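# Transfer the green pen from blue plate to white plate

## Task

Take the green pen that lies on the blue plate and leave it resting on the white plate, with neither gripper nor its camera cable still in contact with the pen at the finish.

## Robot and tools

Robot: two arms, left_arm and right_arm, each ending in a two-finger gripper. In the scene frame the origin sits at table-top height midway between the nominal bases, +z points up, +x points out over the table, and left_arm is on the +y side (arm names do not match image sides). Calibrated bases: left_arm at (-0.015, +0.340, 0) m, quat_wxyz (+1.000, 0, 0, -0.004); right_arm at (+0.046, -0.370, 0) m, quat_wxyz (+1.000, 0, 0, +0.015). Both base frames have up = +z. Every hand pose, velocity, Hand target and wrist camera pose is reported and commanded in that arm's own base frame; fixed cameras and the table use the scene frame. So to reach a table point, subtract the base offset (roughly y -0.34 for left_arm, y +0.37 for right_arm) and account for the small yaw.

Gripper: fingers extend along its local +z and close along its local y. end_effector_position is the spot between the finger pads, about 1 cm short of the tips. Reported positions and orientations may be off by a few centimetres, more when the arm reaches far.

Row format (shared by execute_actions and move): one flat list of 16 numbers covering both arms, even if only one moves: left x, y, z (metres, absolute pose in left base frame), qw, qx, qy, qz (absolute orientation, w first), opening; then the same 8 for right_arm. Opening runs -1 (closed) to +1 (fully open, 0.093 m). To keep an orientation, repeat the same target quaternion in every row rather than copying the drifted reported one. An idle arm should receive, on every call, the exact pose it last reported before going idle plus its desired opening; any number in the opening slot is a command, including 0.

execute_actions(actions, cameras): actions is a list of actions; each action is up to 15 rows, one row per 1/30 s step, with the last row held to fill 15 steps. Each gripper's target must lie within 0.6 m, along each of that gripper's current axes, of where it stands when the action starts, or the action is rejected for both arms; a malformed action or a failing first action rejects the whole call. An empty list just returns state and images. cameras picks images: omitted, null or ["all"] gives all, [] gives none; an unknown name invalidates the call.

move(target, speed, blend, opening_speed, blocking, cameras): drives each gripper in a straight line from its Hand target to the absolute pose in target (one 16-number row, or a list of up to 15 rows forming waypoints; no 0.6 m check). speed is m/s, 0.002 to 2.9, default 0.25 (rotation up to twice that in rad/s), one value or one per waypoint. blend, in metres, rounds corners at intermediate waypoints; 0 stops at each. opening_speed (0.2 or more per second on the -1..+1 scale) ramps the fingers. Paths finish together, take at least 0.5 s, and cut off at 10 s. Opening changes on later waypoints happen only when everything is at rest there. Paths ignore obstacles and the other arm; faster moves lag, stray and hit harder. Avoid routing a gripper close to its own base, which can flip the shoulder posture. blocking=false returns after about 0.5 s while the move continues; a new move replaces the running one. The result adds a move: line, e.g. done, off_target, moving, held or fault, plus limits (paced = pose clipped, held = steps withheld). done means within 10 mm and 2 degrees; neither done nor off_target tells you about contact.

wait(seconds 0..10): lets time pass with last commands held; a running move carries on. stop(): brakes the running move. zoom_image(camera, region [x0, y0, x1, y1] pixels, max 504x504): closer look at cam_head_left, cam_head_right, cam_left_wrist or cam_right_wrist (all 672x504), only from the latest images. finished_scene(scene): ends the scene irrevocably; call it only once the pen is settled on the white plate and released.

Control behaviour: each step the commanded orientation is limited to 40 degrees from the measured one; a single action may fall short, after which the arm heads for its Hand target, so send the remainder next. Friction and gravity can leave the hand low, short or tilted, and tiny moves may not happen or go sideways; check position and orientation after each move and correct tilt. The simulation keeps running while replies are written; a running move continues meanwhile.

Gripping: grip_measured is the finger motor position on the same -1..+1 scale. Pads meet near -0.94; an object of width w mm reads about -0.94 + 0.0208*w, and a gripper may read up to 0.02 too open. Sending -1 always ends below -0.94, so that reading alone does not confirm a grasp on something thin. For a firm hold send at least 0.24 below the width reading (a thin round pen may need lower, e.g. near -1); keep sending that same value while carrying. To release, send a value well above the width reading. Jumping straight to a very low value causes a brief hard squeeze. The last number in each Joint positions list is the pad gap in metres.

Other result lines: Joint positions (waist, shoulder, elbow, wrist pitch, yaw, roll, gripper), Joint velocities ("within noise" means still), Joint torques (include gravity, offsets and noise; the first three wrap at ±28 N m), Tool commands, Hand target. Joint ranges (rad): waist -2.618..3.054, shoulder 0..3.142, elbow 0..3.142 (straight 2.901), wrist pitch and yaw -1.571..1.571, roll -2.094..2.094.

Avoid: dropping the pen or releasing it while it moves; anything leaving the table; fast impacts or hard pressing into the table or plates; any contact between the two arms or grippers (the clearance check does not guard gripper-to-gripper); grabbing the other arm's fingers; long holding at full stretch or pushing at unreachable poses, which heats motors (MOTOR HOT at 75 °C, a fold-up fault at 90 °C). Loose objects can occasionally be nudged by outside pushes, so recheck the pen before finishing.

Each tool is called after "Request:" as name(argument=value, ...), one argument or row to a line, values as JSON.

## Session

Request:
execute_actions(
  actions=[],
)

Scene clock: 0.00 s.
left_arm: end_effector_position=(+0.3444, -0.1940, +0.1429) grip_measured=+1.000 end_effector_quat_wxyz=(+0.410, +0.246, +0.846, -0.237) | right_arm: end_effector_position=(+0.3587, +0.1550, +0.1245) grip_measured=+1.000 end_effector_quat_wxyz=(+0.350, -0.104, +0.882, +0.298)
Joint positions: left_arm=[-0.358 1.38 0.763 -0.016 0.371 0.019 0.093] | right_arm=[0.202 1.439 0.77 -0.046 -0.495 0.195 0.093]
Joint velocities: within noise
Joint torques (N m): no reading
Motor temperatures (°C): left_arm=[26 28 28 29 26 28 26] | right_arm=[27 28 25 26 26 27 27]
Heat: left arm: 29 °C; right arm: 28 °C.
Hand target: left_arm +0.3457, -0.1944, +0.1474; +0.414, +0.246, +0.844, -0.237 | right_arm +0.3605, +0.1553, +0.1296; +0.356, -0.106, +0.879, +0.298
Tool commands: left_gripper/opening=+1.0 right_gripper/opening=+1.0

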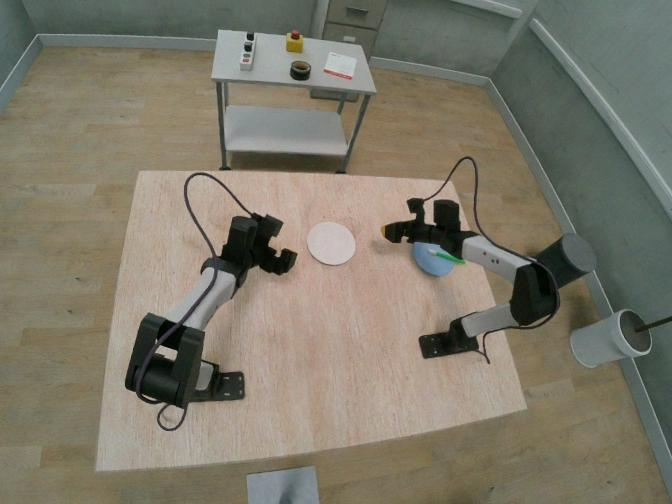

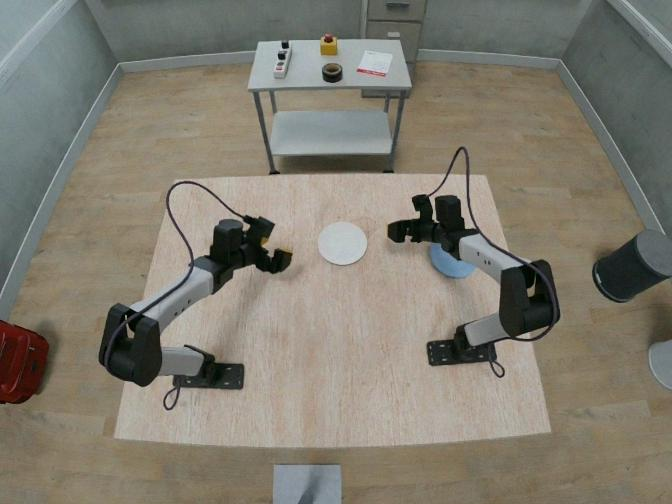

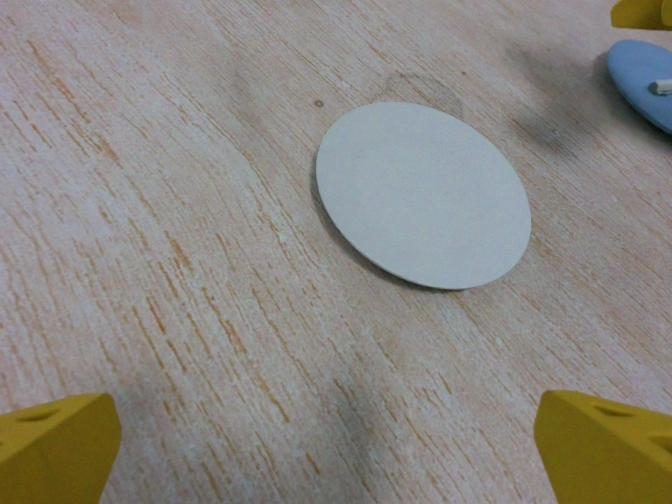

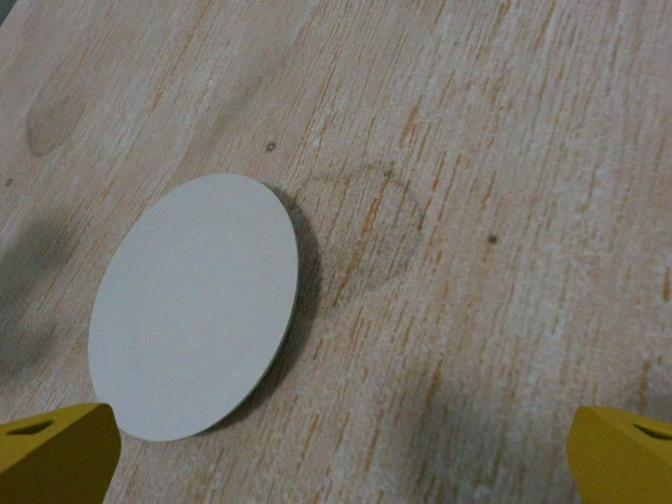

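Request:
zoom_image(
  camera="cam_head_left",
  region=[390, 220, 490, 295],
)

Scaled by 5.040.

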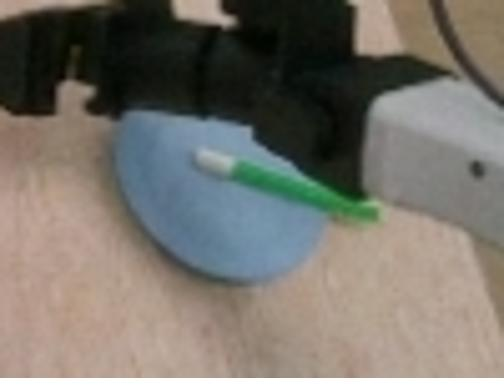

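Request:
move(
  target=[
    [0.38, -0.1, 0.15, 0.43, 0.15, 0.87, -0.19, 1, 0.34, 0.07, 0.17, 0.25, -0.25, 0.9, 0.15, 0.4],
    [0.395, -0.022, 0.1429, 0.453, 0.048, 0.88, -0.138, 1, 0.325, -0.025, 0.13, 0, -0.552, 0.834, 0, 0.4],
  ],
  speed=0.35,
  blend=0.05,
  cameras=["cam_head_left", "cam_head_right", "cam_right_wrist"],
)

Scene clock: 45.53 s.
left_arm: end_effector_position=(+0.3933, -0.0277, +0.1427) grip_measured=+1.000 end_effector_quat_wxyz=(+0.450, +0.058, +0.879, -0.146) | right_arm: end_effector_position=(+0.3196, -0.0206, +0.1261) grip_measured=+0.402 end_effector_quat_wxyz=(+0.003, -0.549, +0.835, +0.005)
Joint positions: left_arm=[0.092 1.38 0.763 -0.021 0.388 0.027 0.093] | right_arm=[-0.071 1.756 1.497 -1.314 -0.012 -1.234 0.065]
Joint velocities: within noise
Joint torques (N m): left_arm=[0.66 -4.78 8.08 2.35 0.03 -0.08] | right_arm=[-0.16 -6.72 8.44 0.06 0 -0.05]
Motor temperatures (°C): left_arm=[26 31 33 37 26 28 26] | right_arm=[27 32 29 31 26 27 27]
Heat: left arm: 37 °C; right arm: 32 °C.
Hand target: left_arm +0.3944, -0.0224, +0.1429; +0.452, +0.047, +0.879, -0.140 | right_arm +0.3237, -0.0248, +0.1314; +0.001, -0.553, +0.833, -0.002
Off the commanded pose: left_arm 0.006 m, 1 deg | right_arm 0.008 m, 1 deg.
move: done
Images, in order (width x height): cam_head_left 672x504, cam_head_right 672x504, cam_right_wrist 672x504.

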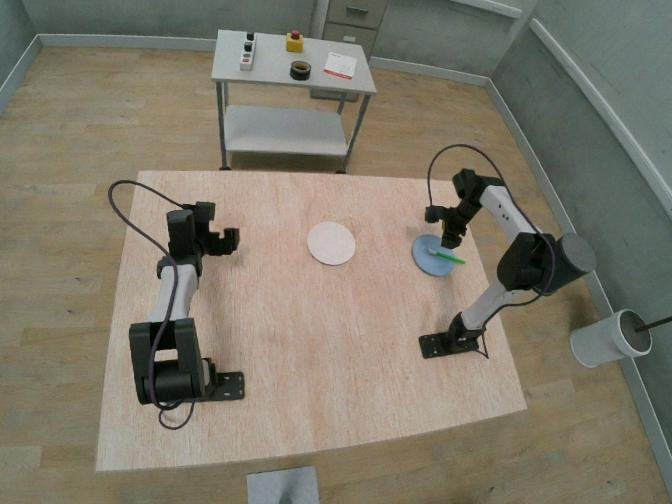

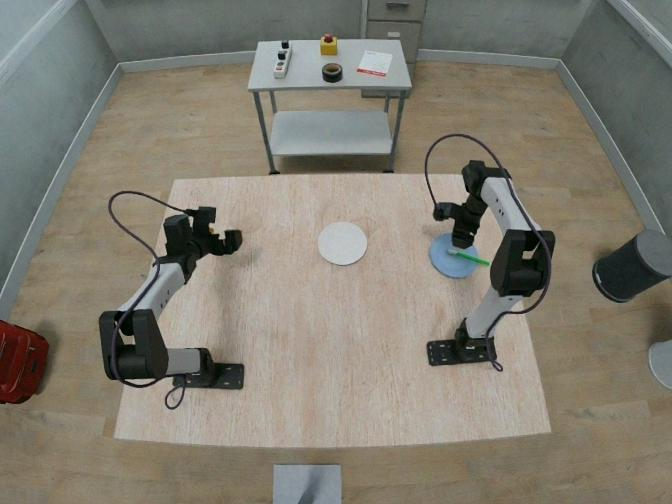

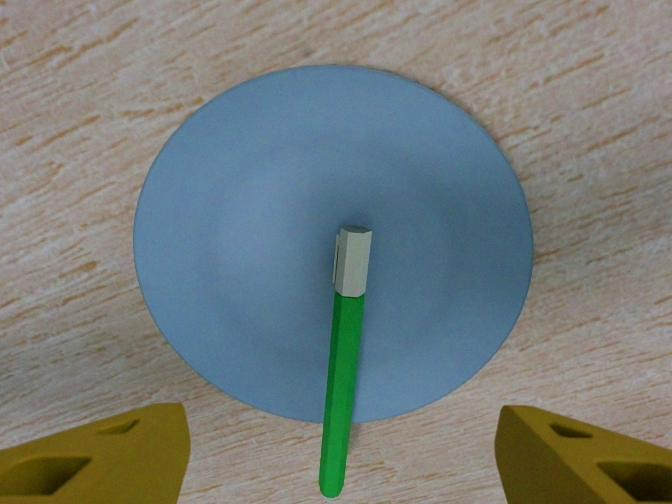

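Request:
move(
  target=[0.395, -0.022, 0.1429, 0.453, 0.048, 0.88, -0.138, 1, 0.315, -0.048, 0.045, 0, -0.5188, 0.8549, 0, 0.15],
  speed=0.2,
  cameras=["cam_right_wrist"],
)

Scene clock: 61.07 s.
left_arm: end_effector_position=(+0.3933, -0.0277, +0.1427) grip_measured=+1.000 end_effector_quat_wxyz=(+0.450, +0.058, +0.879, -0.146) | right_arm: end_effector_position=(+0.3160, -0.0449, +0.0515) grip_measured=+0.152 end_effector_quat_wxyz=(+0.005, -0.518, +0.856, +0.004)
Joint positions: left_arm=[0.092 1.38 0.763 -0.021 0.388 0.027 0.093] | right_arm=[-0.148 1.794 1.244 -1.018 -0.012 -1.236 0.053]
Joint velocities: within noise
Joint torques (N m): left_arm=[0.62 -4.67 8.2 2.36 -0.02 -0.05] | right_arm=[-0.13 -7.25 3.82 0.58 -0.04 0.01]
Motor temperatures (°C): left_arm=[26 31 33 39 26 28 26] | right_arm=[27 32 31 29 26 27 27]
Heat: left arm: 39 °C; right arm: 32 °C.
Hand target: left_arm +0.3949, -0.0220, +0.1429; +0.453, +0.048, +0.880, -0.138 | right_arm +0.3150, -0.0478, +0.0452; +0.000, -0.519, +0.855, +0.000
Off the commanded pose: left_arm 0.006 m, 1 deg | right_arm 0.007 m, 1 deg.
move: done
Images, in order (width x height): cam_right_wrist 672x504.

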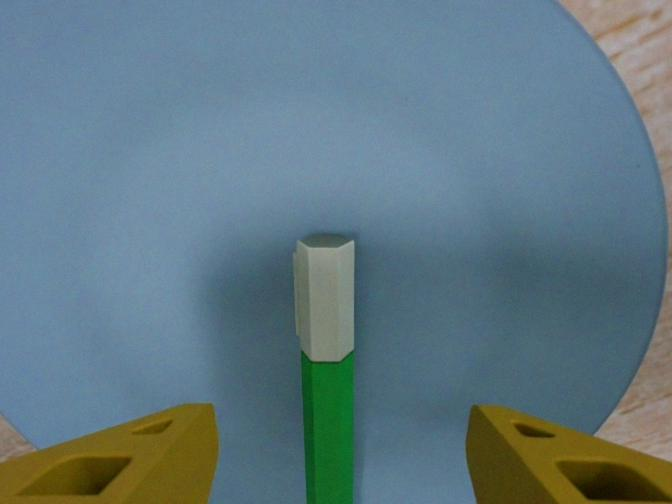

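Request:
move(
  target=[0.395, -0.022, 0.1429, 0.453, 0.048, 0.88, -0.138, 1, 0.306, -0.057, 0.022, 0, -0.5188, 0.8549, 0, 0.15],
  speed=0.1,
  cameras=["cam_right_wrist"],
)

Scene clock: 71.73 s.
left_arm: end_effector_position=(+0.3933, -0.0277, +0.1427) grip_measured=+1.000 end_effector_quat_wxyz=(+0.450, +0.058, +0.879, -0.146) | right_arm: end_effector_position=(+0.3084, -0.0536, +0.0306) grip_measured=+0.152 end_effector_quat_wxyz=(+0.007, -0.515, +0.857, +0.002)
Joint positions: left_arm=[0.092 1.38 0.763 -0.021 0.388 0.027 0.093] | right_arm=[-0.179 1.794 1.155 -0.923 -0.012 -1.262 0.053]
Joint velocities: within noise
Joint torques (N m): left_arm=[0.62 -4.67 8.2 2.36 -0.02 -0.05] | right_arm=[-0.21 -6.45 3.56 0.61 -0.03 -0.03]
Motor temperatures (°C): left_arm=[26 31 34 40 26 28 26] | right_arm=[27 32 30 29 26 27 27]
Heat: left arm: 40 °C; right arm: 32 °C.
Hand target: left_arm +0.3949, -0.0220, +0.1429; +0.453, +0.048, +0.880, -0.138 | right_arm +0.3058, -0.0567, +0.0223; +0.000, -0.518, +0.855, +0.000
Off the commanded pose: left_arm 0.006 m, 1 deg | right_arm 0.010 m, 1 deg.
move: done
Images, in order (width x height): cam_right_wrist 672x504.

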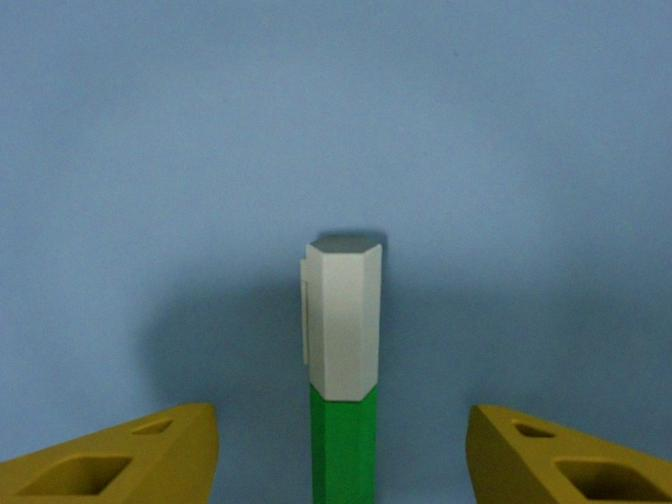

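Request:
move(
  target=[
    [0.395, -0.022, 0.1429, 0.453, 0.048, 0.88, -0.138, 1, 0.304, -0.058, 0.016, 0, -0.5188, 0.8549, 0, 0.15],
    [0.395, -0.022, 0.1429, 0.453, 0.048, 0.88, -0.138, 1, 0.304, -0.058, 0.016, 0, -0.5188, 0.8549, 0, -0.93],
  ],
  speed=0.08,
  opening_speed=1.2,
  cameras=["cam_head_right", "cam_right_wrist"],
)

Scene clock: 83.03 s.
left_arm: end_effector_position=(+0.3933, -0.0277, +0.1427) grip_measured=+1.000 end_effector_quat_wxyz=(+0.450, +0.058, +0.879, -0.146) | right_arm: end_effector_position=(+0.3078, -0.0546, +0.0250) grip_measured=-0.857 end_effector_quat_wxyz=(+0.008, -0.517, +0.856, +0.000)
Joint positions: left_arm=[0.092 1.38 0.763 -0.021 0.388 0.027 0.093] | right_arm=[-0.181 1.797 1.135 -0.896 -0.011 -1.268 0.004]
Joint velocities: within noise
Joint torques (N m): left_arm=[0.62 -4.67 8.2 2.36 -0.02 -0.05] | right_arm=[-0.38 -6.42 3.37 0.6 -0.04 -0.03]
Motor temperatures (°C): left_arm=[26 32 34 41 26 28 26] | right_arm=[27 32 30 29 26 27 27]
Heat: left arm: 41 °C; right arm: 32 °C.
Hand target: left_arm +0.3949, -0.0220, +0.1429; +0.453, +0.048, +0.880, -0.138 | right_arm +0.3038, -0.0580, +0.0163; +0.000, -0.519, +0.855, +0.000
Off the commanded pose: left_arm 0.006 m, 1 deg | right_arm 0.010 m, 1 deg.
move: done
Images, in order (width x height): cam_head_right 672x504, cam_right_wrist 672x504.

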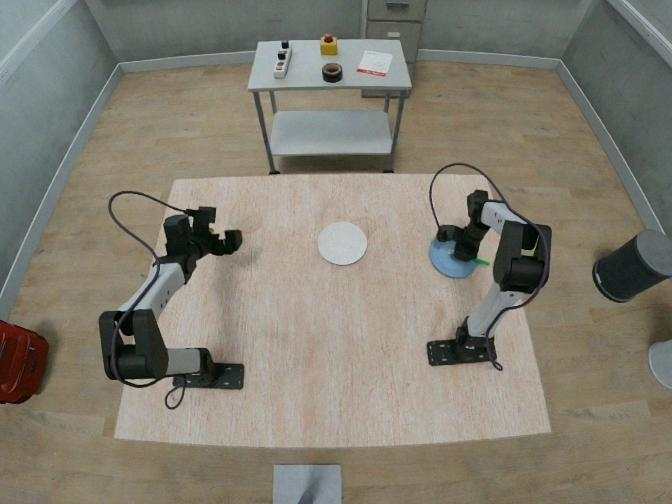

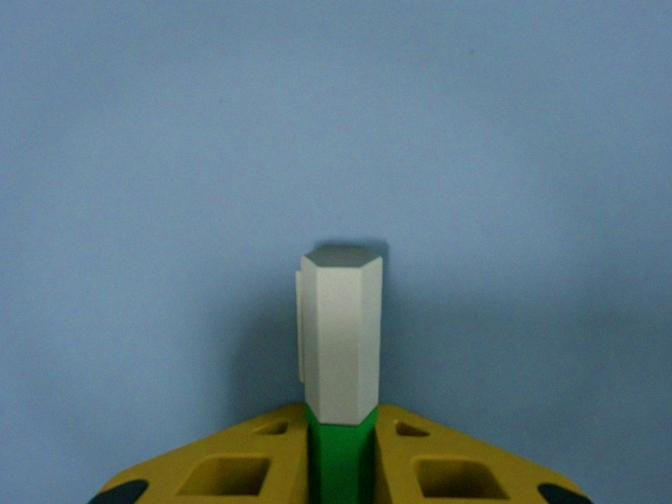

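Request:
move(
  target=[
    [0.395, -0.022, 0.1429, 0.453, 0.048, 0.88, -0.138, 1, 0.308, -0.055, 0.085, 0, -0.5188, 0.8549, 0, -0.93],
    [0.395, -0.022, 0.1429, 0.453, 0.048, 0.88, -0.138, 1, 0.362, 0.345, 0.085, 0, -0.8368, 0.5476, 0, -0.93],
  ],
  speed=[0.2, 0.35],
  blend=0.02,
  cameras=["cam_head_left", "cam_head_right", "cam_right_wrist"],
)

Request:
zoom_image(
  camera="cam_head_right",
  region=[290, 200, 390, 290],
)

Scene clock: 115.10 s.
left_arm: end_effector_position=(+0.3933, -0.0277, +0.1427) grip_measured=+1.000 end_effector_quat_wxyz=(+0.450, +0.058, +0.879, -0.146) | right_arm: end_effector_position=(+0.3600, +0.3469, +0.0847) grip_measured=-0.866 end_effector_quat_wxyz=(-0.030, +0.834, -0.550, +0.004)
Joint positions: left_arm=[0.092 1.38 0.763 -0.021 0.388 0.027 0.093] | right_arm=[0.765 2.581 2.634 -1.563 -0.005 -1.21 0.004]
Joint velocities: within noise
Joint torques (N m): left_arm=[0.62 -4.67 8.2 2.36 -0.01 -0.05] | right_arm=[-0.21 -12.46 8.01 0.21 -0.03 -0.04]
Motor temperatures (°C): left_arm=[26 32 35 43 26 28 26] | right_arm=[27 35 28 28 26 27 28]
Heat: left arm: 43 °C; right arm: 35 °C.
Hand target: left_arm +0.3949, -0.0220, +0.1429; +0.453, +0.048, +0.880, -0.138 | right_arm +0.3627, +0.3435, +0.0846; -0.026, +0.836, -0.547, +0.009
Off the commanded pose: left_arm 0.006 m, 1 deg | right_arm 0.003 m, 4 deg.
joint sent to its limit (right arm) — joint 4 (wrist pitch), lower limit. The joint targets are off in orientation, not in position.
move: off_target (right_arm)
Images, in order (width x height): cam_head_left 672x504, cam_head_right 672x504, cam_right_wrist 672x504.

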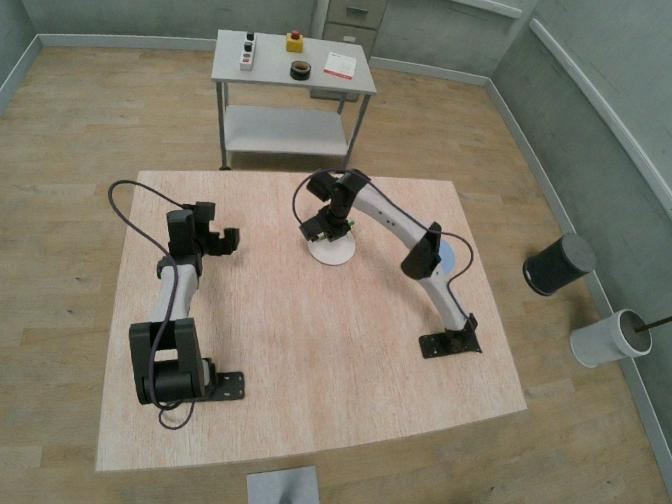

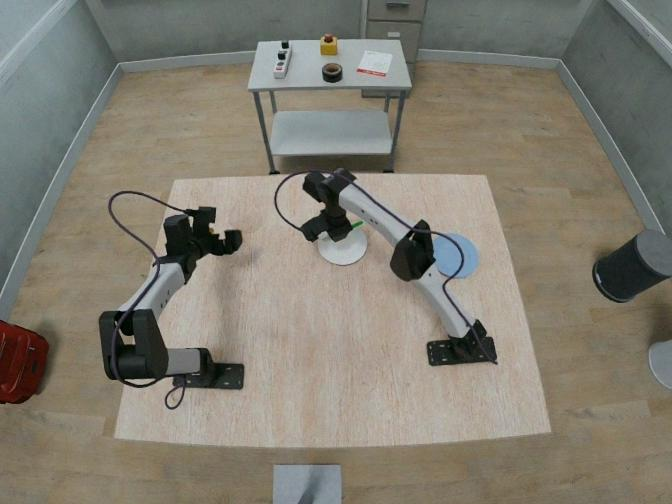

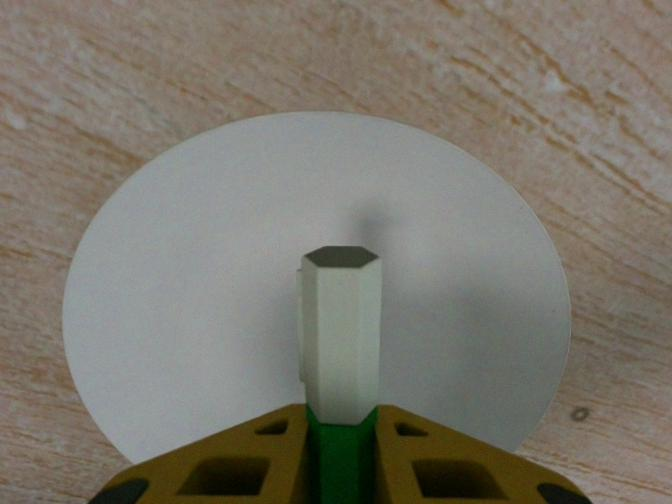

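Scaled by 5.040.

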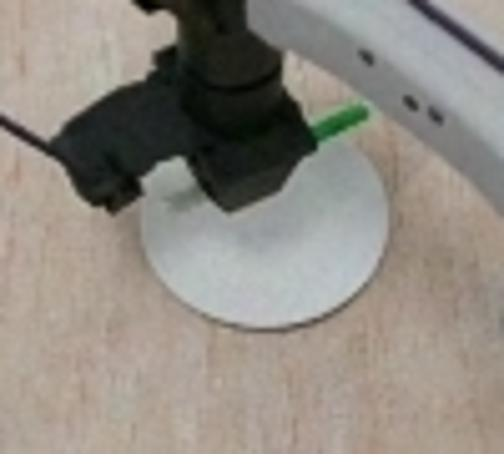

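Request:
move(
  target=[0.395, -0.022, 0.1429, 0.453, 0.048, 0.88, -0.138, 1, 0.354, 0.355, 0.042, 0, -0.8368, 0.5476, 0, -0.93],
  speed=0.15,
  cameras=["cam_head_right", "cam_right_wrist"],
)

Request:
zoom_image(
  camera="cam_head_right",
  region=[290, 200, 390, 290],
)

Scene clock: 152.30 s.
left_arm: end_effector_position=(+0.3933, -0.0277, +0.1427) grip_measured=+1.000 end_effector_quat_wxyz=(+0.450, +0.058, +0.879, -0.146) | right_arm: end_effector_position=(+0.3531, +0.3519, +0.0502) grip_measured=-0.866 end_effector_quat_wxyz=(+0.000, +0.838, -0.545, -0.002)
Joint positions: left_arm=[0.092 1.38 0.763 -0.021 0.388 0.027 0.093] | right_arm=[0.782 2.644 2.616 -1.543 -0.005 -1.207 0.004]
Joint velocities: within noise
Joint torques (N m): left_arm=[0.62 -4.67 8.2 2.36 -0.02 -0.05] | right_arm=[0.59 -13.01 4.89 0.54 -0.09 0.18]
Motor temperatures (°C): left_arm=[26 32 35 45 26 28 26] | right_arm=[27 42 32 28 26 27 28]
Heat: left arm: 45 °C; right arm: 42 °C.
Hand target: left_arm +0.3949, -0.0220, +0.1429; +0.453, +0.048, +0.880, -0.138 | right_arm +0.3540, +0.3551, +0.0423; +0.000, +0.837, -0.547, +0.000
Off the commanded pose: left_arm 0.006 m, 1 deg | right_arm 0.009 m, 0 deg.
move: done
Images, in order (width x height): cam_head_right 672x504, cam_right_wrist 672x504.

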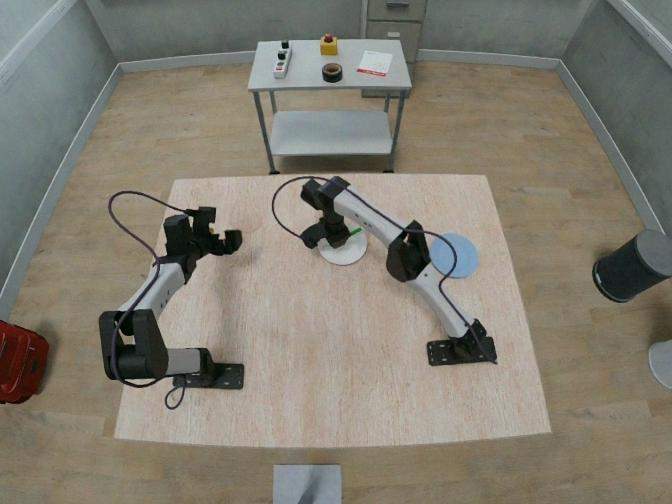

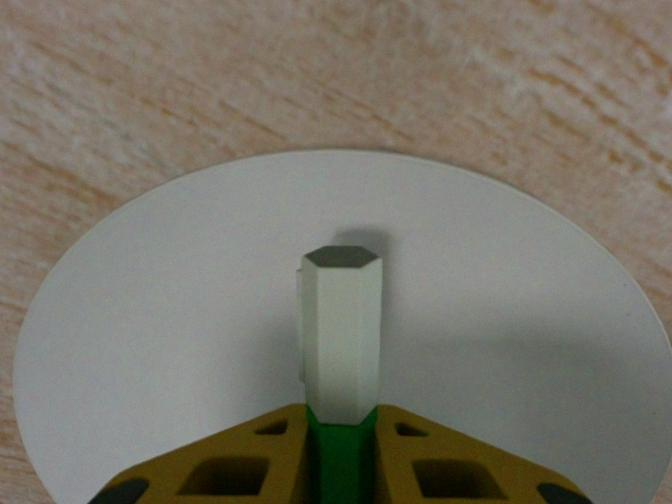

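Scaled by 5.040.

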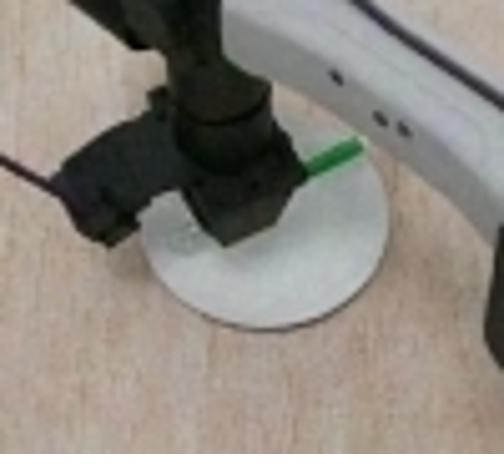

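Request:
move(
  target=[0.395, -0.022, 0.1429, 0.453, 0.048, 0.88, -0.138, 1, 0.352, 0.358, 0.020, 0, -0.8368, 0.5476, 0, -0.93],
  speed=0.08,
  cameras=["cam_right_wrist"],
)

Scene clock: 163.63 s.
left_arm: end_effector_position=(+0.3933, -0.0277, +0.1427) grip_measured=+1.000 end_effector_quat_wxyz=(+0.450, +0.058, +0.879, -0.146) | right_arm: end_effector_position=(+0.3514, +0.3516, +0.0289) grip_measured=-0.866 end_effector_quat_wxyz=(+0.008, +0.839, -0.544, -0.004)
Joint positions: left_arm=[0.092 1.38 0.763 -0.021 0.388 0.027 0.093] | right_arm=[0.784 2.636 2.515 -1.468 -0.005 -1.207 0.004]
Joint velocities: within noise
Joint torques (N m): left_arm=[0.61 -4.67 8.2 2.36 -0.02 -0.05] | right_arm=[0.95 -14.27 2.73 0.84 -0.1 0.19]
Motor temperatures (°C): left_arm=[26 32 35 46 26 28 26] | right_arm=[27 45 31 28 26 27 29]
Heat: left arm: 46 °C; right arm: 45 °C.
Hand target: left_arm +0.3949, -0.0220, +0.1429; +0.453, +0.048, +0.880, -0.138 | right_arm +0.3517, +0.3577, +0.0202; +0.002, +0.839, -0.545, +0.000
Off the commanded pose: left_arm 0.006 m, 1 deg | right_arm 0.011 m, 1 deg.
move: off_target (right_arm)
Images, in order (width x height): cam_right_wrist 672x504.

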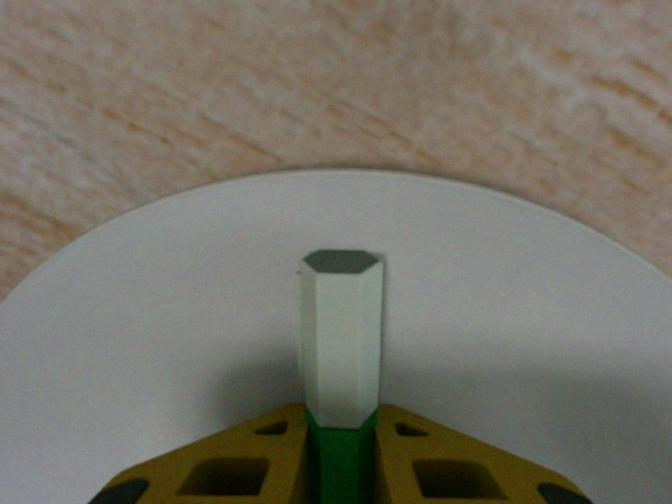

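Request:
move(
  target=[
    [0.395, -0.022, 0.1429, 0.453, 0.048, 0.88, -0.138, 1, 0.352, 0.356, 0.023, 0, -0.8368, 0.5476, 0, 0.2],
    [0.395, -0.022, 0.1429, 0.453, 0.048, 0.88, -0.138, 1, 0.352, 0.355, 0.065, 0, -0.8368, 0.5476, 0, 0.2],
    [0.395, -0.022, 0.1429, 0.453, 0.048, 0.88, -0.138, 1, 0.36, 0.24, 0.14, 0.1, -0.8368, 0.5476, 0.1, 0.2],
  ],
  speed=[0.1, 0.12, 0.3],
  opening_speed=1.0,
  blend=[0, 0.01, 0],
  cameras=["cam_head_left", "cam_head_right", "cam_right_wrist"],
)

Request:
zoom_image(
  camera="cam_head_right",
  region=[290, 200, 390, 290],
)

Scene clock: 176.77 s.
left_arm: end_effector_position=(+0.3933, -0.0277, +0.1427) grip_measured=+1.000 end_effector_quat_wxyz=(+0.450, +0.058, +0.879, -0.146) | right_arm: end_effector_position=(+0.3614, +0.2345, +0.1374) grip_measured=+0.198 end_effector_quat_wxyz=(-0.082, +0.823, -0.554, -0.091)
Joint positions: left_arm=[0.092 1.38 0.763 -0.021 0.388 0.027 0.093] | right_arm=[0.483 2.157 2.081 -1.436 -0.238 -1.466 0.055]
Joint velocities: within noise
Joint torques (N m): left_arm=[0.61 -4.68 8.2 2.36 -0.02 -0.05] | right_arm=[0.29 -12.89 3.78 0.72 -0.67 -0.04]
Motor temperatures (°C): left_arm=[26 32 36 46 26 28 26] | right_arm=[27 46 30 28 26 27 28]
Heat: left arm: 46 °C; right arm: 46 °C.
Hand target: left_arm +0.3949, -0.0220, +0.1429; +0.453, +0.048, +0.880, -0.138 | right_arm +0.3595, +0.2400, +0.1397; -0.097, +0.826, -0.546, -0.100
Off the commanded pose: left_arm 0.006 m, 1 deg | right_arm 0.006 m, 3 deg.
move: off_target (right_arm)
Images, in order (width x height): cam_head_left 672x504, cam_head_right 672x504, cam_right_wrist 672x504.

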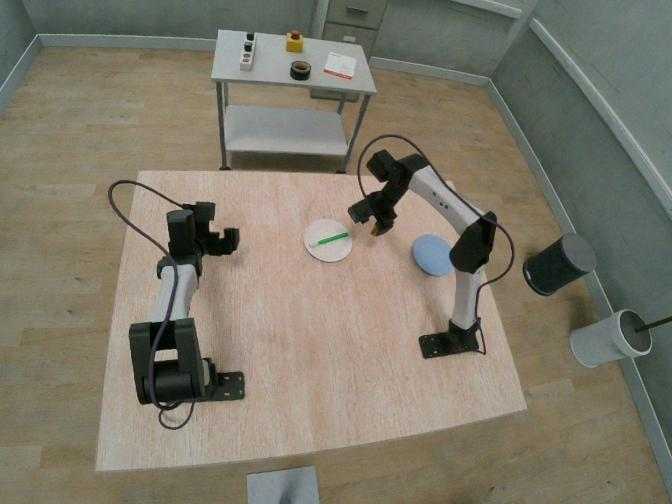

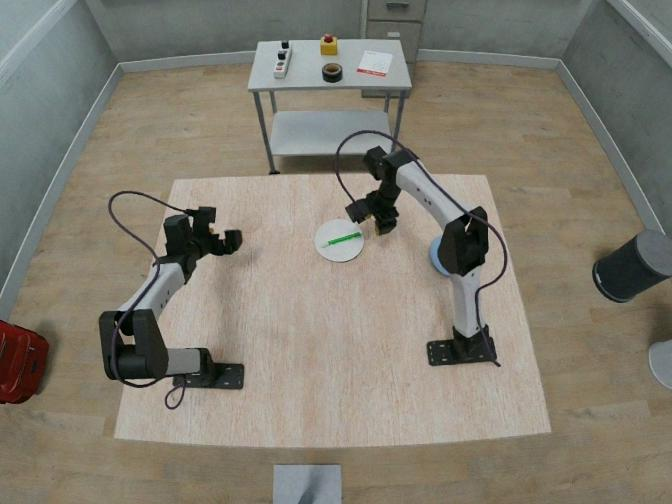

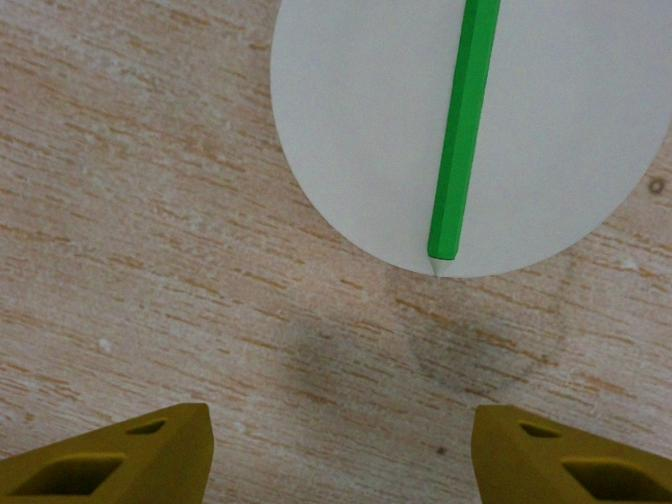

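Scaled by 5.040.

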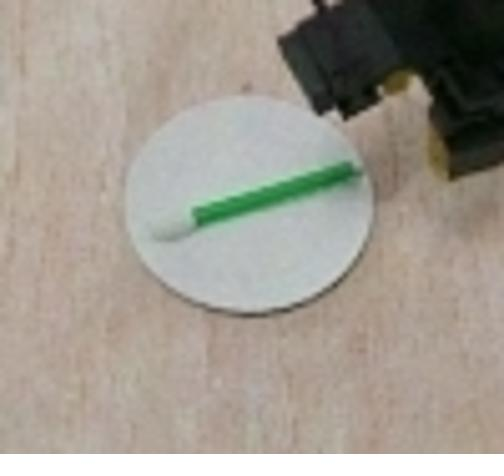

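Request:
finished_scene(
  scene=2,
)

The scene is finished: the task was done.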